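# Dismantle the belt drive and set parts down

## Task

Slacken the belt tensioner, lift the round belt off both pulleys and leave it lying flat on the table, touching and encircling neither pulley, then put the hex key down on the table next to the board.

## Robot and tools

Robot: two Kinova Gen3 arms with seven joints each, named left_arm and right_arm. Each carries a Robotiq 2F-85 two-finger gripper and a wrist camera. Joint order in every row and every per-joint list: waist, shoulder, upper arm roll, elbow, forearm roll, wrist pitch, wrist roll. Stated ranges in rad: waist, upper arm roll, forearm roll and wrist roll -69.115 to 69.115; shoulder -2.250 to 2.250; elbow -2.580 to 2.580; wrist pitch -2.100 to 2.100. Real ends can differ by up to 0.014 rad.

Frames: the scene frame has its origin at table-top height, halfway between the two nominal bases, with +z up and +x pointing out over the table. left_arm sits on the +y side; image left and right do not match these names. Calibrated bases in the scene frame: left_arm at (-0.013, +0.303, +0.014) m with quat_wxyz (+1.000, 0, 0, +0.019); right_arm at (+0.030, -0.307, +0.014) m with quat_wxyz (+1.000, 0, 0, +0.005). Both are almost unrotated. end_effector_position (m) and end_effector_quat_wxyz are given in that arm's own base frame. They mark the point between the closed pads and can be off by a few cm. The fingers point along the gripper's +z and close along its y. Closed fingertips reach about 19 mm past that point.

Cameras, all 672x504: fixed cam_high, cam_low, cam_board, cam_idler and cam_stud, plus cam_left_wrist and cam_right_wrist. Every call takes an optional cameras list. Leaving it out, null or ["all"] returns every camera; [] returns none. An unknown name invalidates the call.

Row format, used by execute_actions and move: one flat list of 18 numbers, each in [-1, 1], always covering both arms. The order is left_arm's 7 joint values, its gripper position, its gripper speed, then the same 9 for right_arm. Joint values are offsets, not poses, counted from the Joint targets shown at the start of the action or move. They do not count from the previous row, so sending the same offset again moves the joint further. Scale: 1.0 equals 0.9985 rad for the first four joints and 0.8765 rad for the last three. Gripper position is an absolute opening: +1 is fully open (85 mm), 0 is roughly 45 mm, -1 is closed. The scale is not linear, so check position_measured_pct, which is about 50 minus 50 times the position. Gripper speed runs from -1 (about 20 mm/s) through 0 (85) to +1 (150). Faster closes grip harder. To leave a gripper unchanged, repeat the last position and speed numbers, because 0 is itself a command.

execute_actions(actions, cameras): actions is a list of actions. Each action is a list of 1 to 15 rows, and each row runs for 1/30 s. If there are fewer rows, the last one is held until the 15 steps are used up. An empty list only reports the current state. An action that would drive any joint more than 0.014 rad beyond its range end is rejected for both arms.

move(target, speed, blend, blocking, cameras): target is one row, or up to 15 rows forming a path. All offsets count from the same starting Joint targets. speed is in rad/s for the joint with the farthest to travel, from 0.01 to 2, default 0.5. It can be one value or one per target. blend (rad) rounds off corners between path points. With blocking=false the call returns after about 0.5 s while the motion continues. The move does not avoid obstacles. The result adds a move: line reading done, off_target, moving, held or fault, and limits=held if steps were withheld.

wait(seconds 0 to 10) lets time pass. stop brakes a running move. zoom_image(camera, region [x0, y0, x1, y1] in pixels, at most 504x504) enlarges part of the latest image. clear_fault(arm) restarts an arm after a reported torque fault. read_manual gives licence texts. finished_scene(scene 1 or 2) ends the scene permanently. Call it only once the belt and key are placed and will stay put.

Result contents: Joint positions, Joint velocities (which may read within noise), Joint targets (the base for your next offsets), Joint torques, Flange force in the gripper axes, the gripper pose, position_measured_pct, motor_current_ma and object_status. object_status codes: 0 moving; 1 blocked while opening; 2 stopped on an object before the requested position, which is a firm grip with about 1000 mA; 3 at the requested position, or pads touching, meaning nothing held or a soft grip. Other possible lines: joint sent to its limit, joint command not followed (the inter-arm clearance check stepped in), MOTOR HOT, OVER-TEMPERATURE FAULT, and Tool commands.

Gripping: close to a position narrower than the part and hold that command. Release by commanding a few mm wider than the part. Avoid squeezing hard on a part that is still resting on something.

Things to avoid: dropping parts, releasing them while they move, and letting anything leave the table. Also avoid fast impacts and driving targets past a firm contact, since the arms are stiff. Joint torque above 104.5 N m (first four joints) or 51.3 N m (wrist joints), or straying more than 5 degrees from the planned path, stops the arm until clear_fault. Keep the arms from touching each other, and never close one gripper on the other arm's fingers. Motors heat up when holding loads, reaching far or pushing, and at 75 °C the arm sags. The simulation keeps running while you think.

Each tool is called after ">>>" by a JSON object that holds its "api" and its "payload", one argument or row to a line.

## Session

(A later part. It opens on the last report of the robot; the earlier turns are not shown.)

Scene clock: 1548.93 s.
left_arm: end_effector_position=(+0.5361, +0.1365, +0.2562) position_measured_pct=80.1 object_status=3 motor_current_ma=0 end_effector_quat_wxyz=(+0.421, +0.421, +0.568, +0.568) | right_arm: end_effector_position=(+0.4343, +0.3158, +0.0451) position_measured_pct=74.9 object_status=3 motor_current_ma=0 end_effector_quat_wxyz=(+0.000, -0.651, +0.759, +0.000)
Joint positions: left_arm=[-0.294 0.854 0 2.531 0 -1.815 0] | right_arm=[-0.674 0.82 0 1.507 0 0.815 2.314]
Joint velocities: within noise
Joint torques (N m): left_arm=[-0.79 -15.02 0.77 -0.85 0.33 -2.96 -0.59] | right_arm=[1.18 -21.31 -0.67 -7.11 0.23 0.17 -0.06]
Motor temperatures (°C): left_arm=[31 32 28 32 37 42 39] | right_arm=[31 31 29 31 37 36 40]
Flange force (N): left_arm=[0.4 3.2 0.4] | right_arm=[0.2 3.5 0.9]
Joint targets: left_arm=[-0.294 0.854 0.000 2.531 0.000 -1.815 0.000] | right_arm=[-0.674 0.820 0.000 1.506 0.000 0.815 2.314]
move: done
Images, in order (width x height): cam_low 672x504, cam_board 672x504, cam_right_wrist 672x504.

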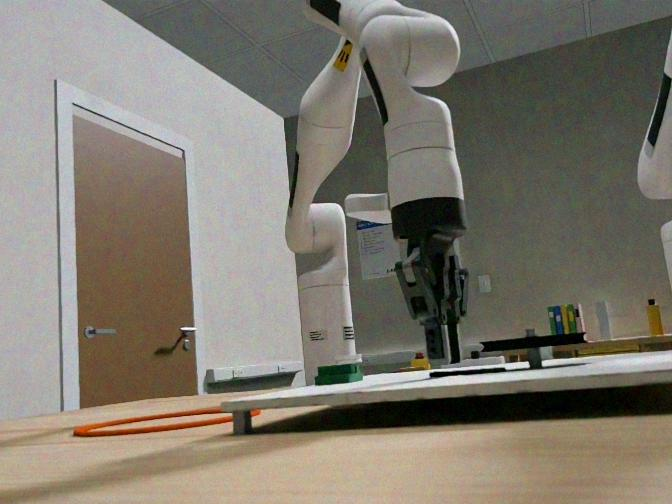

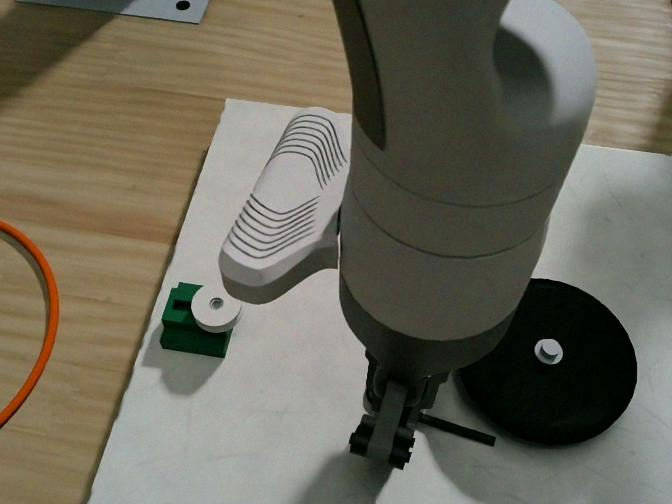

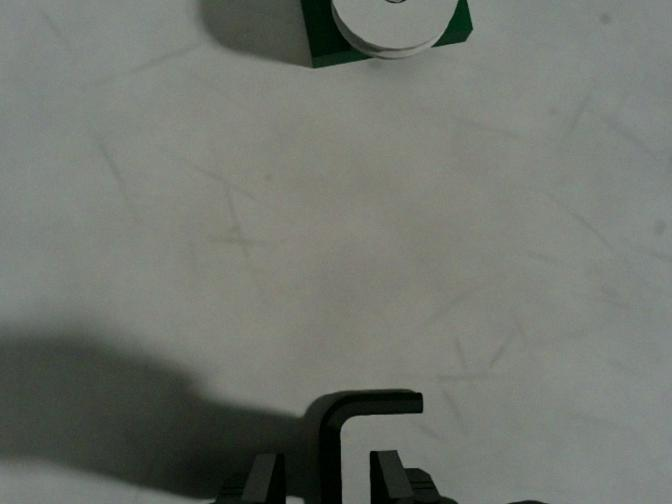

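>>> {"api": "move", "payload": {
  "target": [0,0,0,0,0,0,0,-0.6,-1,0,0.0115,0,0.0038,0,-0.0174,0,-0.5,0],
  "speed": 0.05,
  "cameras": ["cam_low"]
}}

>>> {"api": "zoom_image", "payload": {
  "camera": "cam_low",
  "region": [380, 290, 560, 420]
}}

Scene clock: 1557.17 s.
left_arm: end_effector_position=(+0.5361, +0.1365, +0.2562) position_measured_pct=80.1 object_status=3 motor_current_ma=0 end_effector_quat_wxyz=(+0.421, +0.421, +0.568, +0.568) | right_arm: end_effector_position=(+0.4343, +0.3158, +0.0381) position_measured_pct=74.9 object_status=3 motor_current_ma=0 end_effector_quat_wxyz=(+0.000, -0.651, +0.759, +0.000)
Joint positions: left_arm=[-0.294 0.854 0 2.531 0 -1.815 0] | right_arm=[-0.674 0.831 0 1.51 0 0.8 2.314]
Joint velocities: within noise
Joint torques (N m): left_arm=[-0.94 -15.05 0.85 -0.79 0.3 -2.82 -0.6] | right_arm=[1.19 -21.44 -0.7 -6.93 0.23 0.19 -0.07]
Motor temperatures (°C): left_arm=[31 32 28 32 37 42 39] | right_arm=[31 31 29 31 36 36 40]
Flange force (N): left_arm=[0.1 2.5 0.0] | right_arm=[-0.1 3.2 1.0]
Joint targets: left_arm=[-0.294 0.854 0.000 2.531 0.000 -1.815 0.000] | right_arm=[-0.674 0.831 0.000 1.510 0.000 0.800 2.314]
move: done
Images, in order (width x height): cam_low 672x504.

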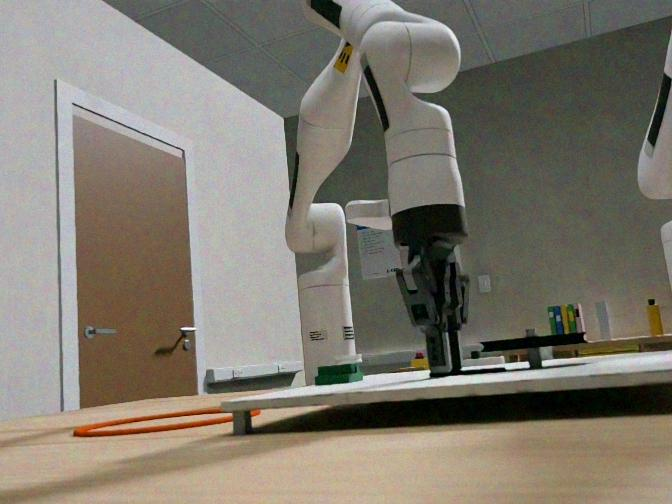

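Scaled by 2.800 from the camera's 672x504 image, which has a finer 960x720 frame.

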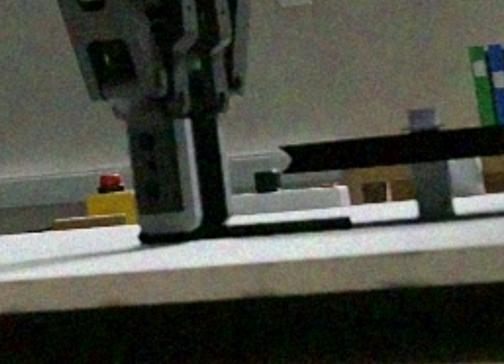

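>>> {"api": "move", "payload": {
  "target": [0,0,0,0,0,0,0,-0.6,-1,0,0.0018,0,0.0006,0,-0.0027,0,-0.5,0],
  "speed": 0.02,
  "cameras": []
}}

>>> {"api": "move", "payload": {
  "target": [0,0,0,0,0,0,0,-0.6,-1,0,0,0,0,0,0,0,-1,-1],
  "speed": 0.05,
  "cameras": ["cam_right_wrist"]
}}

>>> {"api": "wait", "payload": {
  "seconds": 0.8,
  "cameras": []
}}

Scene clock: 1564.53 s.
left_arm: end_effector_position=(+0.5361, +0.1365, +0.2562) position_measured_pct=80.1 object_status=3 motor_current_ma=0 end_effector_quat_wxyz=(+0.421, +0.421, +0.568, +0.568) | right_arm: end_effector_position=(+0.4343, +0.3157, +0.0370) position_measured_pct=74.9 object_status=3 motor_current_ma=0 end_effector_quat_wxyz=(+0.000, -0.651, +0.759, +0.000)
Joint positions: left_arm=[-0.294 0.854 0 2.531 0 -1.815 0] | right_arm=[-0.674 0.833 0 1.511 0 0.798 2.314]
Joint velocities: within noise
Joint torques (N m): left_arm=[-0.85 -15.02 0.83 -0.71 0.32 -2.87 -0.6] | right_arm=[1.21 -21.4 -0.64 -6.92 0.23 0.2 -0.07]
Motor temperatures (°C): left_arm=[31 32 28 32 37 42 39] | right_arm=[31 31 29 31 36 36 40]
Flange force (N): left_arm=[0.3 2.8 0.5] | right_arm=[-0.1 3.3 1.0]
Joint targets: left_arm=[-0.294 0.854 0.000 2.531 0.000 -1.815 0.000] | right_arm=[-0.674 0.833 0.000 1.511 0.000 0.798 2.314]
move: done
No camera images: "cameras" was empty.

Scene clock: 1565.93 s.
left_arm: end_effector_position=(+0.5361, +0.1365, +0.2562) position_measured_pct=80.1 object_status=3 motor_current_ma=0 end_effector_quat_wxyz=(+0.421, +0.421, +0.568, +0.568) | right_arm: end_effector_position=(+0.4344, +0.3158, +0.0371) position_measured_pct=98.7 object_status=0 motor_current_ma=370 end_effector_quat_wxyz=(+0.000, -0.651, +0.759, +0.000)
Joint positions: left_arm=[-0.294 0.854 0 2.531 0 -1.815 0] | right_arm=[-0.674 0.833 0 1.511 0 0.797 2.314]
Joint velocities: within noise
Joint torques (N m): left_arm=[-0.89 -15.01 0.88 -0.86 0.27 -2.86 -0.61] | right_arm=[2.12 -2.05 -0.22 2.17 0.54 1.19 -0.04]
Motor temperatures (°C): left_arm=[31 32 28 32 37 42 39] | right_arm=[31 31 29 31 36 36 40]
Flange force (N): left_arm=[0.2 2.9 -0.1] | right_arm=[-2.4 3.5 -33.5]
Joint targets: left_arm=[-0.294 0.854 0.000 2.531 0.000 -1.815 0.000] | right_arm=[-0.674 0.833 0.000 1.511 0.000 0.798 2.314]
move: done
Images, in order (width x height): cam_right_wrist 672x504.

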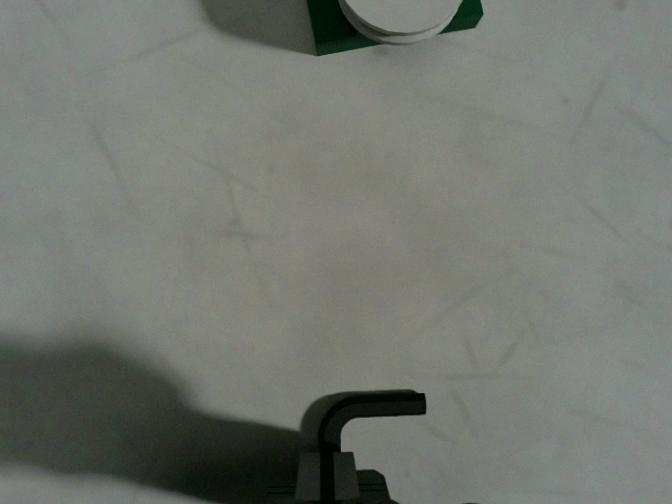

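Scene clock: 1566.73 s.
left_arm: end_effector_position=(+0.5361, +0.1365, +0.2562) position_measured_pct=80.1 object_status=3 motor_current_ma=0 end_effector_quat_wxyz=(+0.421, +0.421, +0.568, +0.568) | right_arm: end_effector_position=(+0.4343, +0.3157, +0.0370) position_measured_pct=98.7 object_status=3 motor_current_ma=950 end_effector_quat_wxyz=(+0.000, -0.651, +0.759, +0.000)
Joint positions: left_arm=[-0.294 0.854 0 2.531 0 -1.815 0] | right_arm=[-0.674 0.833 0 1.511 0 0.798 2.314]
Joint velocities: within noise
Joint torques (N m): left_arm=[-0.83 -14.97 0.88 -0.9 0.35 -2.84 -0.58] | right_arm=[1.83 0.23 -0.43 3.39 0.46 1.42 -0.03]
Motor temperatures (°C): left_arm=[31 32 28 32 37 42 39] | right_arm=[31 31 29 31 36 36 40]
Flange force (N): left_arm=[0.6 3.0 -0.2] | right_arm=[-2.4 2.7 -37.3]
Joint targets: left_arm=[-0.294 0.854 0.000 2.531 0.000 -1.815 0.000] | right_arm=[-0.674 0.833 0.000 1.511 0.000 0.798 2.314]
Tool commands: left_gripper/position=-0.6 left_gripper/speed=-1.0 right_gripper/position=-1.0 right_gripper/speed=-1.0
wait: 0.80 s; at rest by 0.17 s
No camera images: "cameras" was empty.

>>> {"api": "move", "payload": {
  "target": [
    [0,0,0,0,0,0,0,-0.6,-1,0,-0.0082,0,-0.0027,0,0.0125,0,-1,-1],
    [0,0,0,0,0,0,0,-0.6,-1,0,-0.0082,0,-0.0027,0,0.0125,0,-0.5,-1]
  ],
  "cameras": ["cam_right_wrist"]
}}

>>> {"api": "move", "payload": {
  "target": [0,0,0,0,0,0,0,-0.6,-1,0,0.0123,0,0.0041,0,-0.0188,0,-0.5,-1],
  "speed": 0.05,
  "cameras": ["cam_right_wrist","cam_stud"]
}}

Scene clock: 1607.83 s.
left_arm: end_effector_position=(+0.5361, +0.1365, +0.2562) position_measured_pct=80.1 object_status=3 motor_current_ma=0 end_effector_quat_wxyz=(+0.421, +0.421, +0.568, +0.568) | right_arm: end_effector_position=(+0.4343, +0.3158, +0.0420) position_measured_pct=74.9 object_status=0 motor_current_ma=0 end_effector_quat_wxyz=(+0.000, -0.651, +0.759, +0.000)
Joint positions: left_arm=[-0.294 0.854 0 2.531 0 -1.815 0] | right_arm=[-0.674 0.825 0 1.508 0 0.809 2.314]
Joint velocities: within noise
Joint torques (N m): left_arm=[-0.89 -14.96 0.77 -0.83 0.38 -2.93 -0.64] | right_arm=[1.21 -21.36 -0.72 -7.04 0.23 0.2 -0.03]
Motor temperatures (°C): left_arm=[31 32 28 32 37 42 39] | right_arm=[31 30 29 31 36 36 40]
Flange force (N): left_arm=[0.4 3.3 0.4] | right_arm=[0.0 3.5 1.0]
Joint targets: left_arm=[-0.294 0.854 0.000 2.531 0.000 -1.815 0.000] | right_arm=[-0.674 0.825 0.000 1.508 0.000 0.809 2.314]
move: done
Images, in order (width x height): cam_right_wrist 672x504.

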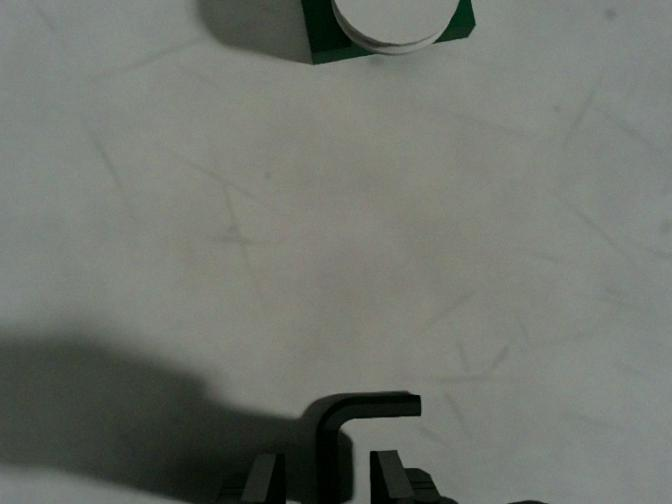

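Scene clock: 1608.53 s.
left_arm: end_effector_position=(+0.5361, +0.1365, +0.2562) position_measured_pct=80.1 object_status=3 motor_current_ma=0 end_effector_quat_wxyz=(+0.421, +0.421, +0.568, +0.568) | right_arm: end_effector_position=(+0.4342, +0.3157, +0.0345) position_measured_pct=74.9 object_status=3 motor_current_ma=0 end_effector_quat_wxyz=(+0.000, -0.651, +0.759, +0.000)
Joint positions: left_arm=[-0.294 0.854 0 2.531 0 -1.815 0] | right_arm=[-0.674 0.837 0 1.512 0 0.792 2.314]
Joint velocities: within noise
Joint torques (N m): left_arm=[-0.9 -14.97 0.89 -0.89 0.29 -2.86 -0.63] | right_arm=[1.25 -21.33 -0.66 -6.91 0.2 0.23 -0.02]
Motor temperatures (°C): left_arm=[31 32 28 32 37 42 39] | right_arm=[31 30 29 31 36 36 40]
Flange force (N): left_arm=[0.2 3.0 -0.1] | right_arm=[0.1 3.7 0.9]
Joint targets: left_arm=[-0.294 0.854 0.000 2.531 0.000 -1.815 0.000] | right_arm=[-0.674 0.837 0.000 1.512 0.000 0.792 2.314]
move: done
Images, in order (width x height): cam_stud 672x504, cam_right_wrist 672x504.

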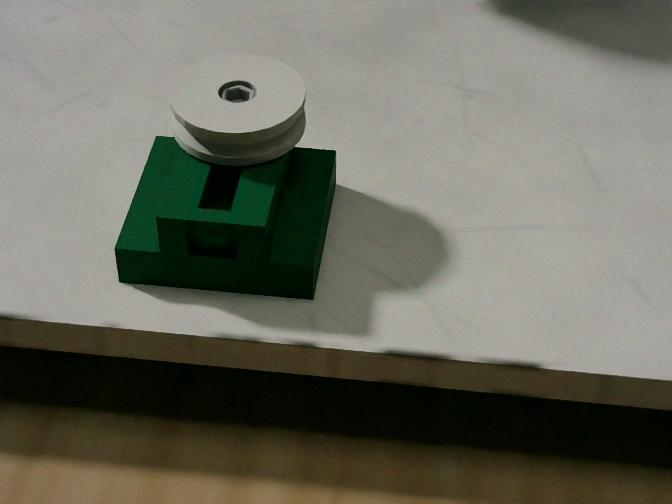

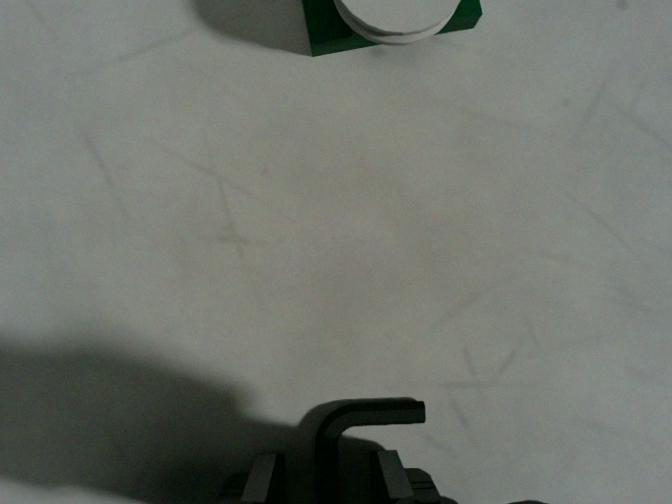

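>>> {"api": "move", "payload": {
  "target": [0,0,0,0,0,0,0,-0.6,-1,0,0.0033,0,0.0011,0,-0.005,0,-0.5,-1],
  "speed": 0.05,
  "cameras": []
}}

>>> {"api": "move", "payload": {
  "target": [0,0,0,0,0,0,0,-0.6,-1,0,0.0016,0,0.0005,0,-0.0025,0,-0.5,-1],
  "speed": 0.05,
  "cameras": ["cam_right_wrist"]
}}

Scene clock: 1625.43 s.
left_arm: end_effector_position=(+0.5361, +0.1365, +0.2562) position_measured_pct=80.1 object_status=3 motor_current_ma=0 end_effector_quat_wxyz=(+0.421, +0.421, +0.568, +0.568) | right_arm: end_effector_position=(+0.4343, +0.3157, +0.0325) position_measured_pct=74.9 object_status=3 motor_current_ma=0 end_effector_quat_wxyz=(+0.000, -0.651, +0.759, +0.000)
Joint positions: left_arm=[-0.294 0.854 0 2.531 0 -1.815 0] | right_arm=[-0.674 0.84 0 1.513 0 0.788 2.314]
Joint velocities: within noise
Joint torques (N m): left_arm=[-0.79 -15.07 0.86 -0.85 0.29 -2.92 -0.56] | right_arm=[1.16 -2.65 -0.7 -3.96 0.46 -3.6 -0.14]
Motor temperatures (°C): left_arm=[31 32 28 32 37 42 39] | right_arm=[31 31 29 31 36 36 40]
Flange force (N): left_arm=[0.4 2.8 0.2] | right_arm=[7.8 11.0 -40.0]
Joint targets: left_arm=[-0.294 0.854 0.000 2.531 0.000 -1.815 0.000] | right_arm=[-0.674 0.840 0.000 1.513 0.000 0.788 2.314]
move: done
No camera images: "cameras" was empty.

Scene clock: 1626.13 s.
left_arm: end_effector_position=(+0.5361, +0.1365, +0.2562) position_measured_pct=80.1 object_status=3 motor_current_ma=0 end_effector_quat_wxyz=(+0.421, +0.421, +0.568, +0.568) | right_arm: end_effector_position=(+0.4342, +0.3157, +0.0315) position_measured_pct=74.9 object_status=3 motor_current_ma=0 end_effector_quat_wxyz=(+0.000, -0.651, +0.759, +0.000)
Joint positions: left_arm=[-0.294 0.854 0 2.531 0 -1.815 0] | right_arm=[-0.674 0.842 0 1.514 0 0.786 2.314]
Joint velocities: within noise
Joint torques (N m): left_arm=[-0.88 -14.98 0.82 -0.87 0.29 -2.92 -0.65] | right_arm=[0.87 11.65 -0.86 -3.87 0.55 -8.14 -0.32]
Motor temperatures (°C): left_arm=[31 32 28 32 37 42 39] | right_arm=[31 31 29 31 36 36 40]
Flange force (N): left_arm=[0.1 3.2 0.2] | right_arm=[17.4 19.5 -73.8]
Joint targets: left_arm=[-0.294 0.854 0.000 2.531 0.000 -1.815 0.000] | right_arm=[-0.674 0.842 0.000 1.514 0.000 0.785 2.314]
move: done
Images, in order (width x height): cam_right_wrist 672x504.

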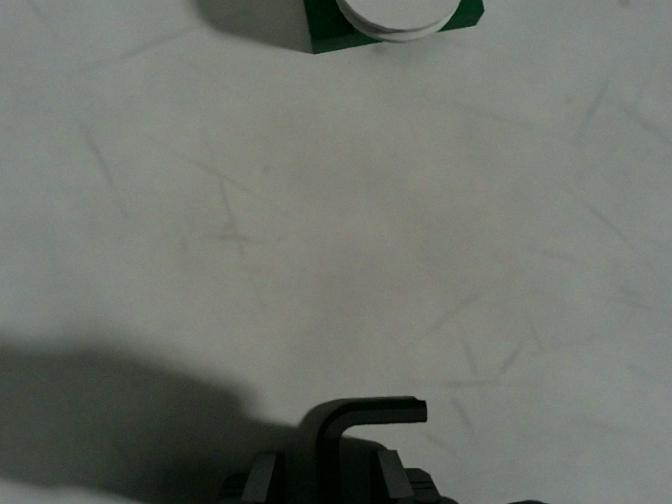

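>>> {"api": "move", "payload": {
  "target": [0,0,0,0,0,0,0,-0.6,-1,0,-0.0033,0,-0.0011,0,0.005,0,-0.5,-1],
  "speed": 0.05
}}

>>> {"api": "zoom_image", "payload": {
  "camera": "cam_board",
  "region": [250, 150, 500, 340]
}}

>>> {"api": "zoom_image", "payload": {
  "camera": "cam_low",
  "region": [250, 200, 450, 350]
}}

>>> {"api": "zoom_image", "payload": {
  "camera": "cam_right_wrist",
  "region": [200, 350, 500, 504]
}}

Scene clock: 1639.87 s.
left_arm: end_effector_position=(+0.5361, +0.1365, +0.2562) position_measured_pct=80.1 object_status=3 motor_current_ma=0 end_effector_quat_wxyz=(+0.421, +0.421, +0.568, +0.568) | right_arm: end_effector_position=(+0.4342, +0.3157, +0.0334) position_measured_pct=74.9 object_status=3 motor_current_ma=0 end_effector_quat_wxyz=(+0.000, -0.651, +0.759, +0.000)
Joint positions: left_arm=[-0.294 0.854 0 2.531 0 -1.815 0] | right_arm=[-0.674 0.839 0 1.513 0 0.79 2.314]
Joint velocities: within noise
Joint torques (N m): left_arm=[-0.89 -14.97 0.8 -0.87 0.31 -2.9 -0.61] | right_arm=[1.45 -13.65 -0.54 -4.13 0.45 -0.16 -0.05]
Motor temperatures (°C): left_arm=[31 32 28 32 37 42 39] | right_arm=[31 31 29 31 36 36 40]
Flange force (N): left_arm=[0.1 3.2 0.2] | right_arm=[0.4 4.6 -14.1]
Joint targets: left_arm=[-0.294 0.854 0.000 2.531 0.000 -1.815 0.000] | right_arm=[-0.674 0.839 0.000 1.513 0.000 0.790 2.314]
move: done

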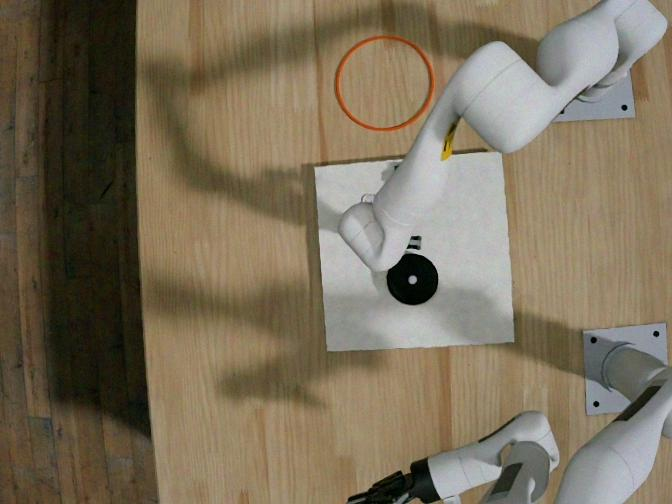

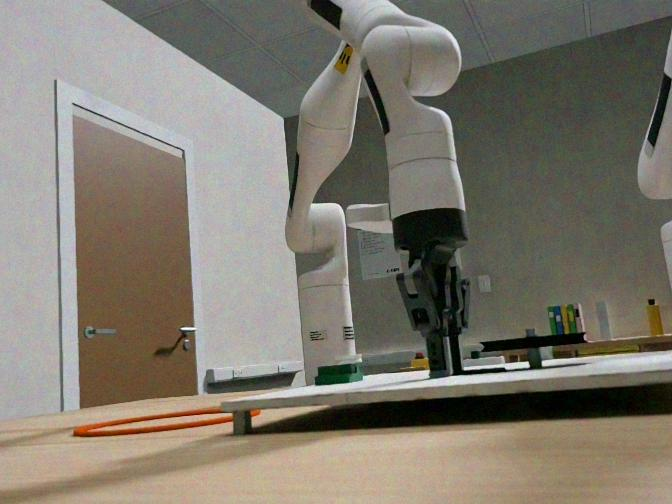

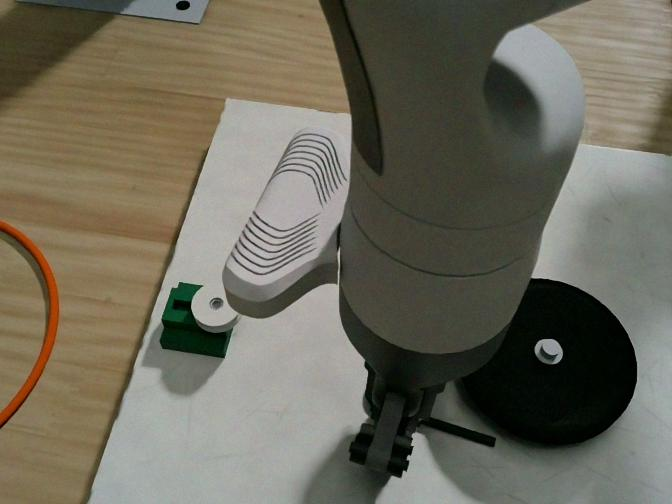

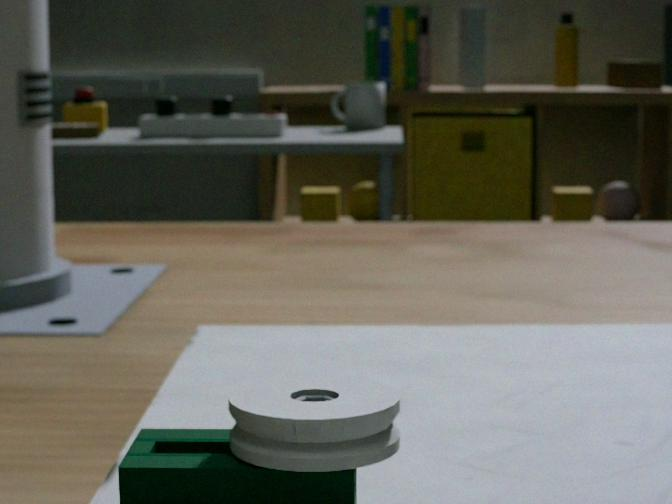

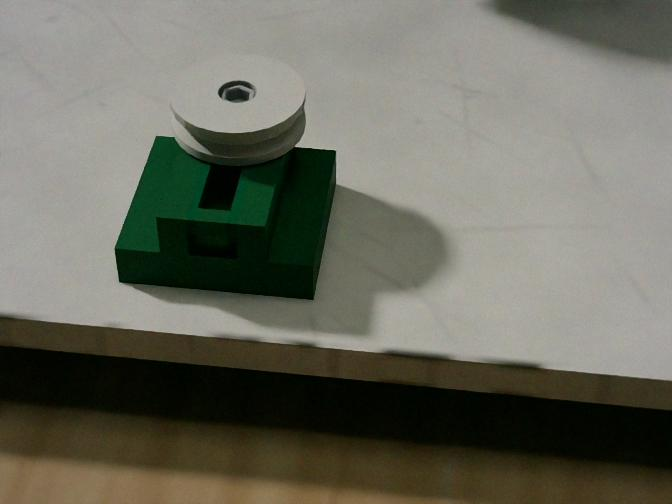

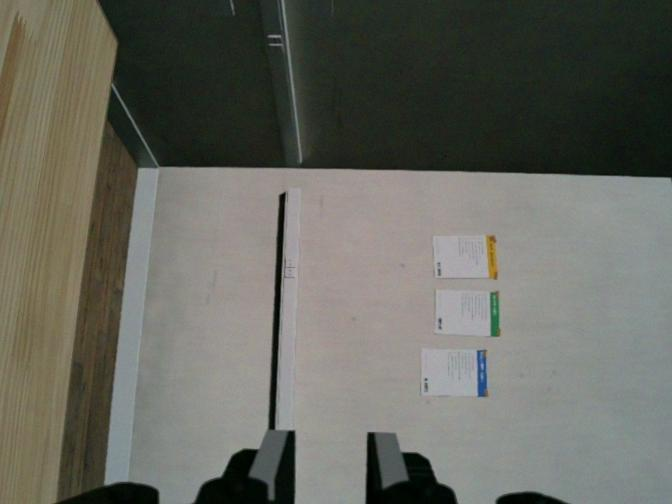

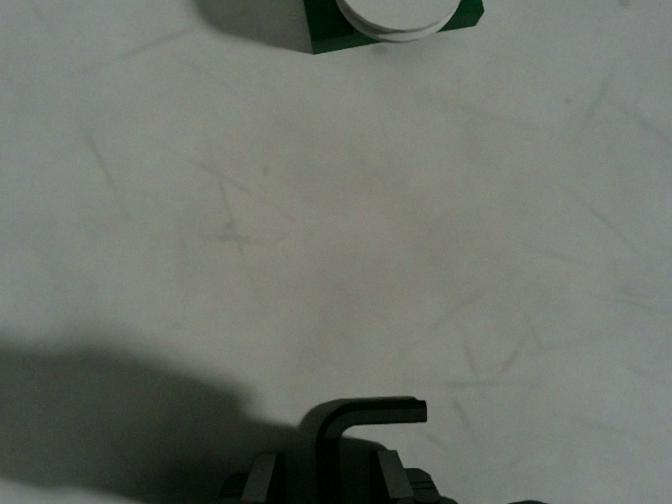

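Scaled by 2.016 from the camera's 672x504 image, which has a finer 960x720 frame.

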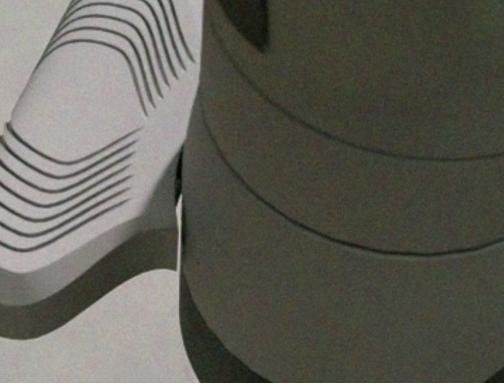

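Scaled by 2.520 from the camera's 672x504 image, which has a finer 960x720 frame.

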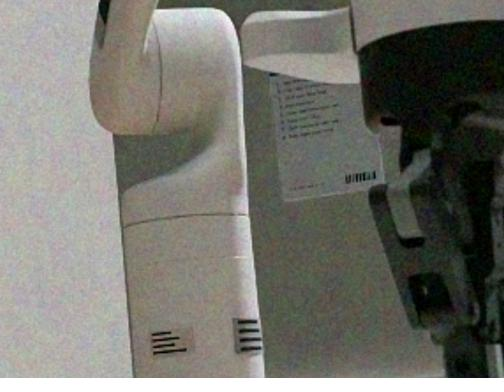

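Scaled by 1.680.

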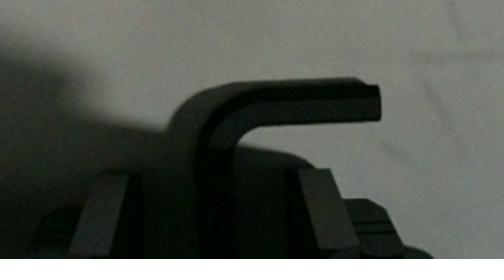

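>>> {"api": "zoom_image", "payload": {
  "camera": "cam_low",
  "region": [390, 310, 540, 400]
}}

Scaled by 3.360 from the camera's 672x504 image, which has a finer 960x720 frame.

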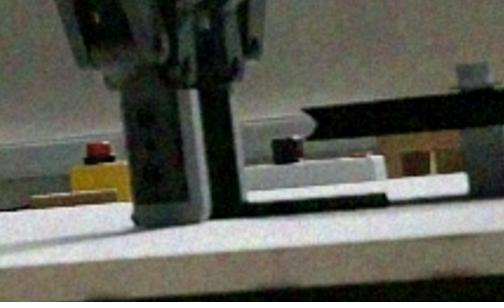

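>>> {"api": "move", "payload": {
  "target": [
    [0,0,0,0,0,0,0,-0.6,-1,0,-0.0011,0,-0.0004,0,0.0017,0,-0.5,-1],
    [0,0,0,0,0,0,0,-0.6,-1,0,-0.0011,0,-0.0004,0,0.0017,0,-1,-1]
  ],
  "speed": 0.05,
  "cameras": ["cam_right_wrist"]
}}

Scene clock: 1661.17 s.
left_arm: end_effector_position=(+0.5361, +0.1365, +0.2562) position_measured_pct=80.1 object_status=3 motor_current_ma=0 end_effector_quat_wxyz=(+0.421, +0.421, +0.568, +0.568) | right_arm: end_effector_position=(+0.4343, +0.3157, +0.0342) position_measured_pct=95.2 object_status=0 motor_current_ma=1000 end_effector_quat_wxyz=(+0.000, -0.651, +0.759, +0.000)
Joint positions: left_arm=[-0.294 0.854 0 2.531 0 -1.815 0] | right_arm=[-0.674 0.838 0 1.512 0 0.791 2.314]
Joint velocities: within noise
Joint torques (N m): left_arm=[-0.84 -15.05 0.84 -0.91 0.33 -2.82 -0.58] | right_arm=[1.19 -19.82 -0.7 -6.8 0.27 -0.22 -0.05]
Motor temperatures (°C): left_arm=[31 32 28 32 37 42 39] | right_arm=[31 31 29 31 36 36 40]
Flange force (N): left_arm=[0.4 2.6 -0.4] | right_arm=[0.9 4.3 -2.7]
Joint targets: left_arm=[-0.294 0.854 0.000 2.531 0.000 -1.815 0.000] | right_arm=[-0.674 0.838 0.000 1.512 0.000 0.791 2.314]
move: done
Images, in order (width x height): cam_right_wrist 672x504.

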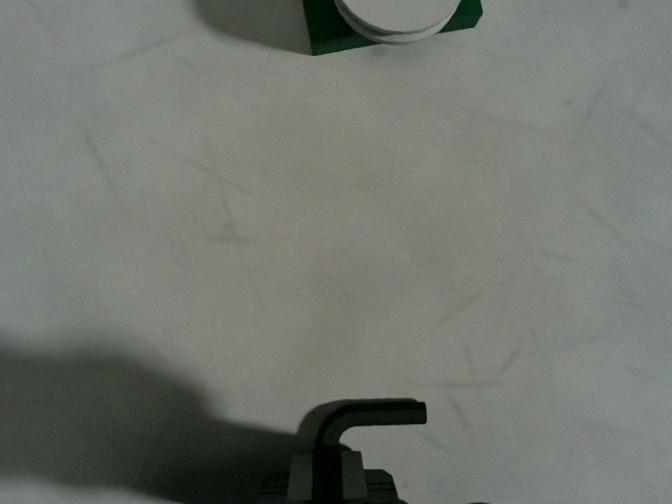

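>>> {"api": "move", "payload": {
  "target": [
    [0,0,0,0,0,0,0,-0.6,-1,0,-0.0082,0,-0.0027,0,0.0125,0,-1,-1],
    [0,0,0,0,0,0,0,-0.6,-1,0.0443,-0.0374,0,0.0661,0,-0.0321,0.0504,-1,-1],
    [0,0,0,0,0,0,0,-0.6,-1,0.0443,-0.1768,0,-0.0103,0,0.2138,0.0504,-1,-1]
  ],
  "speed": 0.1,
  "cameras": ["cam_right_wrist","cam_high"]
}}

Scene clock: 1705.53 s.
left_arm: end_effector_position=(+0.5361, +0.1365, +0.2562) position_measured_pct=80.1 object_status=3 motor_current_ma=0 end_effector_quat_wxyz=(+0.421, +0.421, +0.568, +0.568) | right_arm: end_effector_position=(+0.4338, +0.2860, +0.1301) position_measured_pct=95.2 object_status=2 motor_current_ma=1000 end_effector_quat_wxyz=(+0.000, -0.651, +0.759, +0.000)
Joint positions: left_arm=[-0.294 0.854 0 2.531 0 -1.815 0] | right_arm=[-0.63 0.661 0 1.502 0 0.979 2.358]
Joint velocities: within noise
Joint torques (N m): left_arm=[-0.94 -14.99 0.94 -0.74 0.39 -2.87 -0.67] | right_arm=[1.26 -19.94 -0.75 -7.95 0.27 0.18 -0.02]
Motor temperatures (°C): left_arm=[31 32 28 32 37 42 39] | right_arm=[31 31 29 31 36 36 40]
Flange force (N): left_arm=[0.6 2.9 0.4] | right_arm=[-0.4 3.1 1.3]
Joint targets: left_arm=[-0.294 0.854 0.000 2.531 0.000 -1.815 0.000] | right_arm=[-0.630 0.661 0.000 1.502 0.000 0.979 2.358]
move: done
Images, in order (width x height): cam_high 672x504, cam_right_wrist 672x504.

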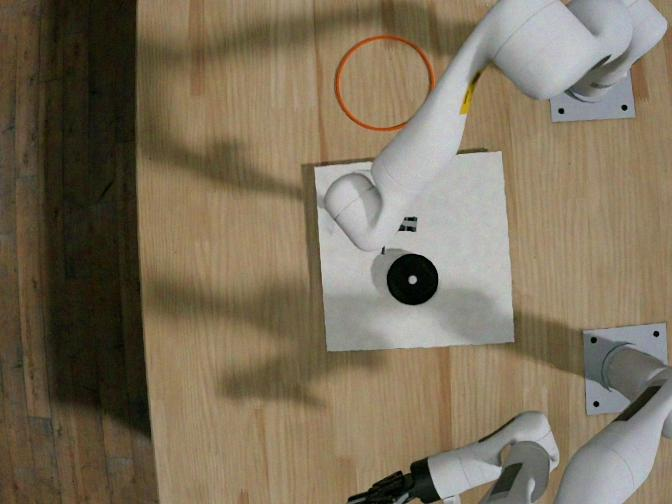

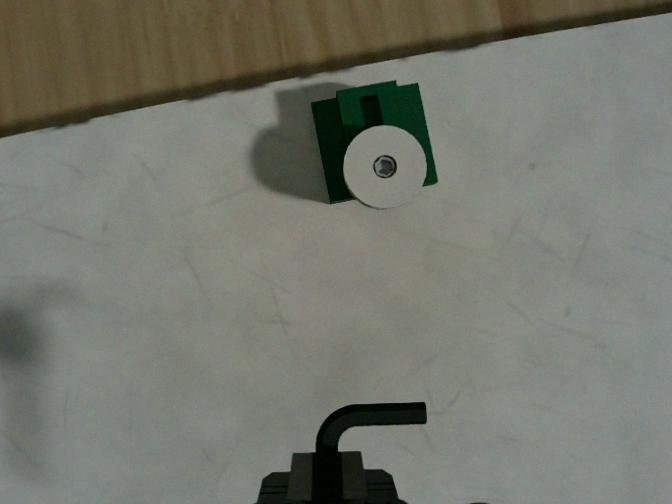

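>>> {"api": "move", "payload": {
  "target": [
    [0,0,0,0,0,0,0,-0.6,-1,-0.6466,-0.4532,0,0.6596,0,-0.2357,-0.7366,-1,-1],
    [0,0,0,0,0,0,0,-0.6,-1,-0.6466,-0.0799,0,0.8172,0,-0.8404,-0.7366,-1,-1]
  ],
  "speed": [0.4,0.3],
  "cameras": ["cam_right_wrist","cam_high"]
}}

Scene clock: 1717.50 s.
left_arm: end_effector_position=(+0.5361, +0.1365, +0.2562) position_measured_pct=80.1 object_status=3 motor_current_ma=0 end_effector_quat_wxyz=(+0.421, +0.421, +0.568, +0.568) | right_arm: end_effector_position=(+0.1127, +0.2861, +0.0200) position_measured_pct=95.2 object_status=2 motor_current_ma=1000 end_effector_quat_wxyz=(+0.000, -0.651, +0.759, +0.000)
Joint positions: left_arm=[-0.294 0.854 0 2.531 0 -1.815 0] | right_arm=[-1.276 0.581 0 2.318 0 0.242 1.713]
Joint velocities: within noise
Joint torques (N m): left_arm=[-0.9 -15.04 0.82 -0.77 0.3 -2.85 -0.63] | right_arm=[1.19 -13.37 -0.76 -2.87 0.2 0.23 -0.04]
Motor temperatures (°C): left_arm=[31 32 28 32 37 42 39] | right_arm=[31 31 29 31 36 36 40]
Flange force (N): left_arm=[0.1 2.7 0.2] | right_arm=[1.9 5.3 1.9]
Joint targets: left_arm=[-0.294 0.854 0.000 2.531 0.000 -1.815 0.000] | right_arm=[-1.276 0.581 0.000 2.318 0.000 0.242 1.713]
move: done
Images, in order (width x height): cam_high 672x504, cam_right_wrist 672x504.

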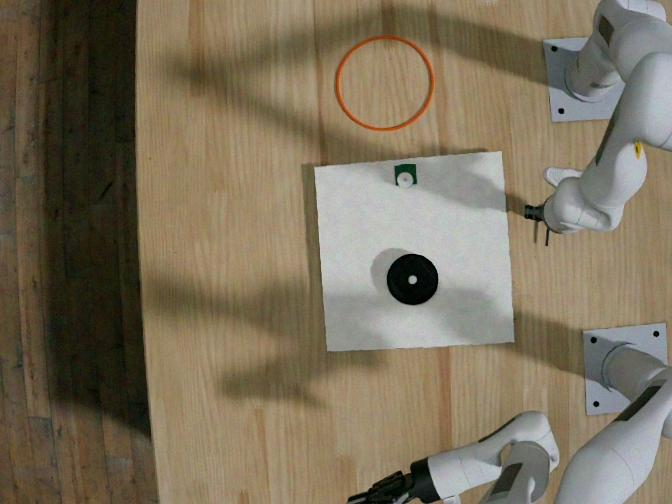

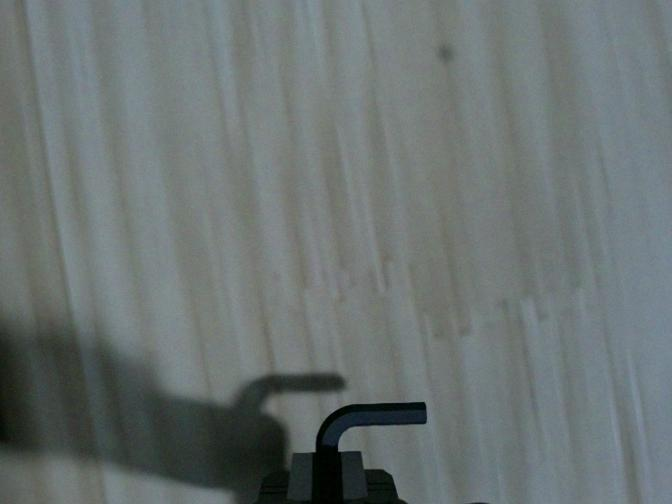

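>>> {"api": "move", "payload": {
  "target": [0,0,0,0,0,0,0,-0.6,-1,0,0.0381,0,0.005,0,-0.0491,0,-1,-1],
  "speed": 0.05,
  "cameras": []
}}

>>> {"api": "move", "payload": {
  "target": [0,0,0,0,0,0,0,-0.6,-1,0,0.0032,0,0.0004,0,-0.0041,0,-1,-1],
  "speed": 0.02,
  "cameras": ["cam_right_wrist"]
}}

Scene clock: 1728.93 s.
left_arm: end_effector_position=(+0.5361, +0.1365, +0.2562) position_measured_pct=80.1 object_status=3 motor_current_ma=0 end_effector_quat_wxyz=(+0.421, +0.421, +0.568, +0.568) | right_arm: end_effector_position=(+0.1127, +0.2861, +0.0080) position_measured_pct=95.2 object_status=2 motor_current_ma=1000 end_effector_quat_wxyz=(+0.000, -0.651, +0.759, +0.000)
Joint positions: left_arm=[-0.294 0.854 0 2.531 0 -1.815 0] | right_arm=[-1.276 0.619 0 2.323 0 0.199 1.713]
Joint velocities: within noise
Joint torques (N m): left_arm=[-0.87 -14.95 0.85 -0.87 0.3 -2.89 -0.65] | right_arm=[1.22 -13.61 -0.76 -2.45 0.23 0.19 -0.05]
Motor temperatures (°C): left_arm=[31 32 28 32 37 42 39] | right_arm=[31 31 29 31 36 36 40]
Flange force (N): left_arm=[0.3 3.2 0.1] | right_arm=[1.7 5.4 1.6]
Joint targets: left_arm=[-0.294 0.854 0.000 2.531 0.000 -1.815 0.000] | right_arm=[-1.276 0.619 0.000 2.323 0.000 0.199 1.713]
move: done
No camera images: "cameras" was empty.

Scene clock: 1729.63 s.
left_arm: end_effector_position=(+0.5361, +0.1365, +0.2562) position_measured_pct=80.1 object_status=3 motor_current_ma=0 end_effector_quat_wxyz=(+0.421, +0.421, +0.568, +0.568) | right_arm: end_effector_position=(+0.1127, +0.2860, +0.0070) position_measured_pct=95.2 object_status=2 motor_current_ma=1000 end_effector_quat_wxyz=(+0.000, -0.651, +0.759, +0.000)
Joint positions: left_arm=[-0.294 0.854 0 2.531 0 -1.815 0] | right_arm=[-1.276 0.623 0 2.323 0 0.195 1.713]
Joint velocities: within noise
Joint torques (N m): left_arm=[-0.94 -14.96 0.84 -0.84 0.31 -2.85 -0.65] | right_arm=[1.21 -13.69 -0.82 -2.47 0.22 0.22 -0.03]
Motor temperatures (°C): left_arm=[31 32 28 32 37 42 39] | right_arm=[31 31 29 31 36 36 40]
Flange force (N): left_arm=[0.1 3.0 0.0] | right_arm=[1.9 5.4 1.9]
Joint targets: left_arm=[-0.294 0.854 0.000 2.531 0.000 -1.815 0.000] | right_arm=[-1.276 0.623 0.000 2.323 0.000 0.195 1.713]
move: done
Images, in order (width x height): cam_right_wrist 672x504.

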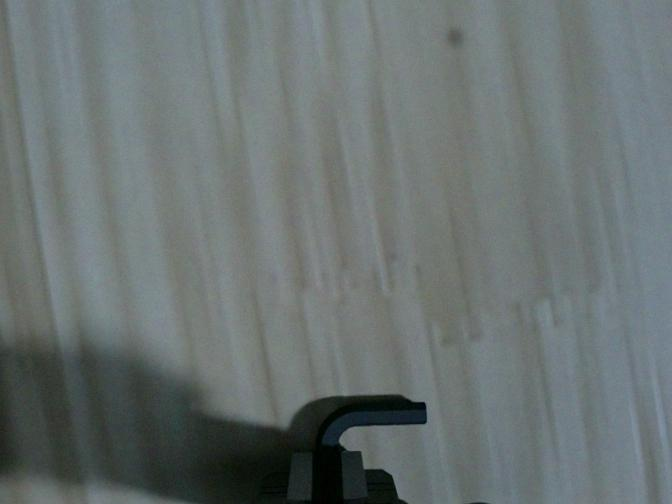

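Small steps further.

>>> {"api": "move", "payload": {
  "target": [0,0,0,0,0,0,0,-0.6,-1,0,0.0022,0,0.0003,0,-0.0029,0,-1,-1],
  "speed": 0.02,
  "cameras": []
}}

>>> {"api": "move", "payload": {
  "target": [0,0,0,0,0,0,0,-0.6,-1,0,0.0013,0,0.0002,0,-0.0017,0,-1,-1],
  "speed": 0.02,
  "cameras": []
}}

Scene clock: 1736.13 s.
left_arm: end_effector_position=(+0.5361, +0.1365, +0.2562) position_measured_pct=80.1 object_status=3 motor_current_ma=0 end_effector_quat_wxyz=(+0.421, +0.421, +0.568, +0.568) | right_arm: end_effector_position=(+0.1127, +0.2861, +0.0063) position_measured_pct=95.2 object_status=2 motor_current_ma=1000 end_effector_quat_wxyz=(+0.000, -0.651, +0.759, +0.000)
Joint positions: left_arm=[-0.294 0.854 0 2.531 0 -1.815 0] | right_arm=[-1.276 0.625 0 2.324 0 0.193 1.713]
Joint velocities: within noise
Joint torques (N m): left_arm=[-0.84 -15.02 0.96 -0.77 0.3 -2.87 -0.61] | right_arm=[1.24 -13.64 -0.69 -2.39 0.2 0.24 -0.07]
Motor temperatures (°C): left_arm=[31 32 28 32 37 42 39] | right_arm=[31 31 29 31 36 36 40]
Flange force (N): left_arm=[0.5 2.8 0.2] | right_arm=[1.9 5.4 1.7]
Joint targets: left_arm=[-0.294 0.854 0.000 2.531 0.000 -1.815 0.000] | right_arm=[-1.276 0.625 0.000 2.324 0.000 0.193 1.713]
move: done
No camera images: "cameras" was empty.

Scene clock: 1736.83 s.
left_arm: end_effector_position=(+0.5361, +0.1365, +0.2562) position_measured_pct=80.1 object_status=3 motor_current_ma=0 end_effector_quat_wxyz=(+0.421, +0.421, +0.568, +0.568) | right_arm: end_effector_position=(+0.1127, +0.2860, +0.0059) position_measured_pct=95.2 object_status=2 motor_current_ma=1000 end_effector_quat_wxyz=(+0.000, -0.651, +0.759, +0.000)
Joint positions: left_arm=[-0.294 0.854 0 2.531 0 -1.815 0] | right_arm=[-1.276 0.626 0 2.324 0 0.191 1.713]
Joint velocities: within noise
Joint torques (N m): left_arm=[-0.89 -14.99 0.79 -0.79 0.23 -2.84 -0.67] | right_arm=[1.19 -13.67 -0.74 -2.38 0.21 0.22 -0.06]
Motor temperatures (°C): left_arm=[31 32 28 32 37 42 39] | right_arm=[31 31 29 31 36 36 40]
Flange force (N): left_arm=[-0.2 2.8 0.1] | right_arm=[1.8 5.2 1.7]
Joint targets: left_arm=[-0.294 0.854 0.000 2.531 0.000 -1.815 0.000] | right_arm=[-1.276 0.626 0.000 2.324 0.000 0.191 1.713]
move: done
No camera images: "cameras" was empty.

>>> {"api": "move", "payload": {
  "target": [
    [0,0,0,0,0,0,0,-0.6,-1,0,0.0011,0,0.0001,0,-0.0014,0,-1,-1],
    [0,0,0,0,0,0,0,-0.6,-1,0,0.0011,0,0.0001,0,-0.0014,0,-0.5,-1]
  ],
  "speed": 0.02,
  "cameras": ["cam_right_wrist"]
}}

>>> {"api": "move", "payload": {
  "target": [
    [0,0,0,0,0,0,0,-0.6,-1,0,-0.0634,0,-0.0082,0,0.082,0,-0.5,-1],
    [0,0,0,0,0,0,0,-0.6,-1,0,-0.4134,0,-0.18,0,0.68,0,-0.5,-1]
  ],
  "speed": [0.1,0.4],
  "cameras": ["cam_right_wrist","cam_high","cam_low"]
}}

Scene clock: 1748.37 s.
left_arm: end_effector_position=(+0.5361, +0.1365, +0.2562) position_measured_pct=80.1 object_status=3 motor_current_ma=0 end_effector_quat_wxyz=(+0.421, +0.421, +0.568, +0.568) | right_arm: end_effector_position=(+0.1127, +0.2860, +0.0055) position_measured_pct=74.9 object_status=0 motor_current_ma=0 end_effector_quat_wxyz=(+0.000, -0.651, +0.759, +0.000)
Joint positions: left_arm=[-0.294 0.854 0 2.531 0 -1.815 0] | right_arm=[-1.276 0.627 0 2.324 0 0.19 1.713]
Joint velocities: within noise
Joint torques (N m): left_arm=[-0.85 -15.05 0.85 -0.78 0.31 -2.89 -0.68] | right_arm=[1.25 -13.52 -0.77 -2.45 0.16 0.23 -0.07]
Motor temperatures (°C): left_arm=[31 32 28 32 37 42 39] | right_arm=[30 31 29 31 36 36 40]
Flange force (N): left_arm=[0.4 2.8 0.3] | right_arm=[2.2 5.5 1.3]
Joint targets: left_arm=[-0.294 0.854 0.000 2.531 0.000 -1.815 0.000] | right_arm=[-1.276 0.627 0.000 2.324 0.000 0.190 1.713]
move: done
Images, in order (width x height): cam_right_wrist 672x504.

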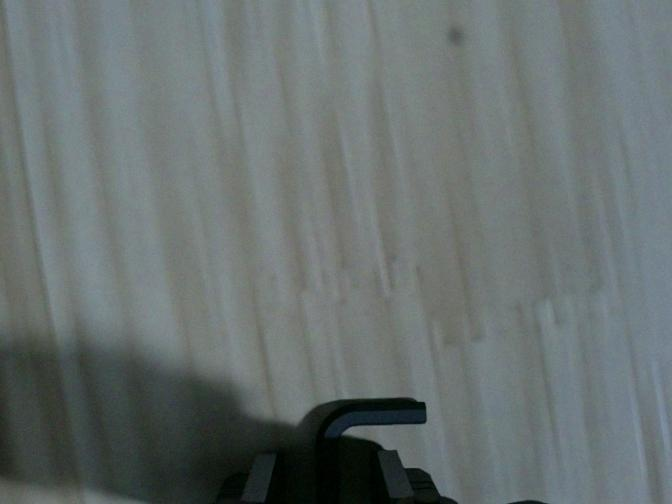

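Scene clock: 1750.77 s.
left_arm: end_effector_position=(+0.5361, +0.1365, +0.2562) position_measured_pct=80.1 object_status=3 motor_current_ma=0 end_effector_quat_wxyz=(+0.421, +0.421, +0.568, +0.568) | right_arm: end_effector_position=(+0.1138, +0.2896, +0.1618) position_measured_pct=74.9 object_status=3 motor_current_ma=0 end_effector_quat_wxyz=(-0.002, -0.651, +0.759, -0.001)
Joint positions: left_arm=[-0.294 0.854 0 2.531 0 -1.815 0] | right_arm=[-1.276 0.214 0 2.144 0 0.786 1.713]
Joint velocities: within noise
Joint torques (N m): left_arm=[-0.88 -15.14 0.83 -0.85 0.33 -2.88 -0.62] | right_arm=[1.24 -10.51 -0.89 -6.84 0.27 0.28 -0.04]
Motor temperatures (°C): left_arm=[31 32 28 32 37 42 39] | right_arm=[30 31 29 31 36 36 40]
Flange force (N): left_arm=[0.3 2.4 0.0] | right_arm=[1.4 2.4 1.8]
Joint targets: left_arm=[-0.294 0.854 0.000 2.531 0.000 -1.815 0.000] | right_arm=[-1.276 0.214 0.000 2.144 0.000 0.786 1.713]
move: done
Images, in order (width x height): cam_high 672x504, cam_low 672x504, cam_right_wrist 672x504.

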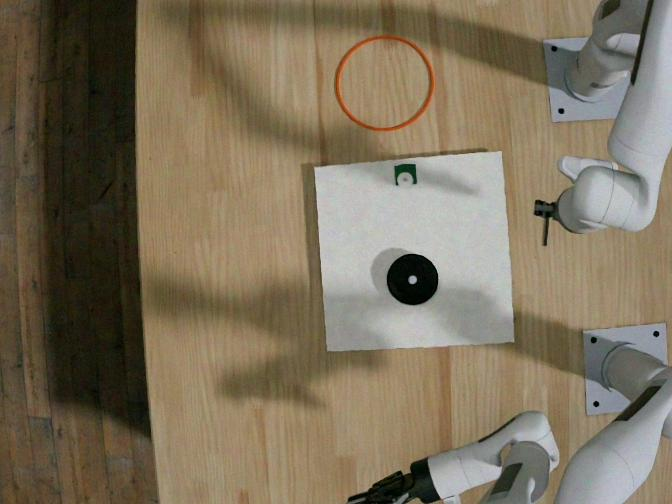

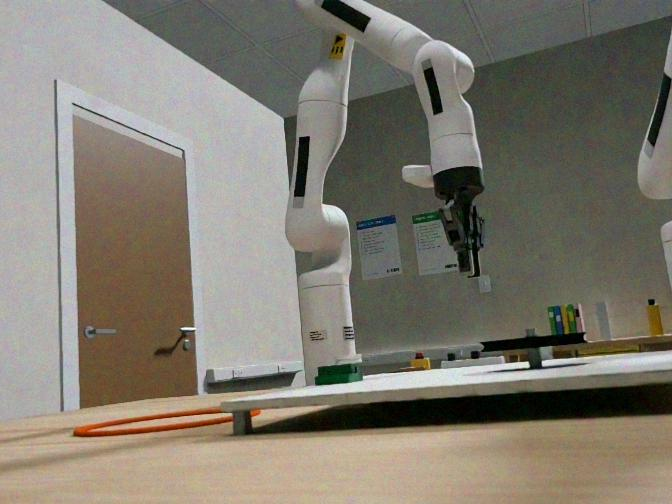

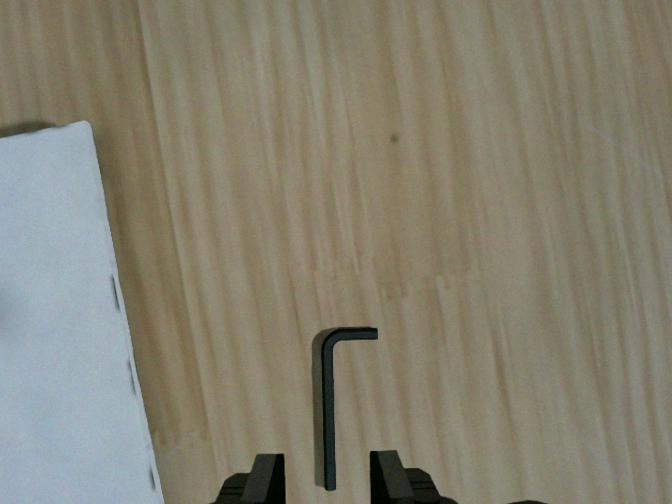

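Key on the table, clear of the board; everything done.

>>> {"api": "finished_scene", "payload": {
  "scene": 1
}}

The scene is finished: the task was done.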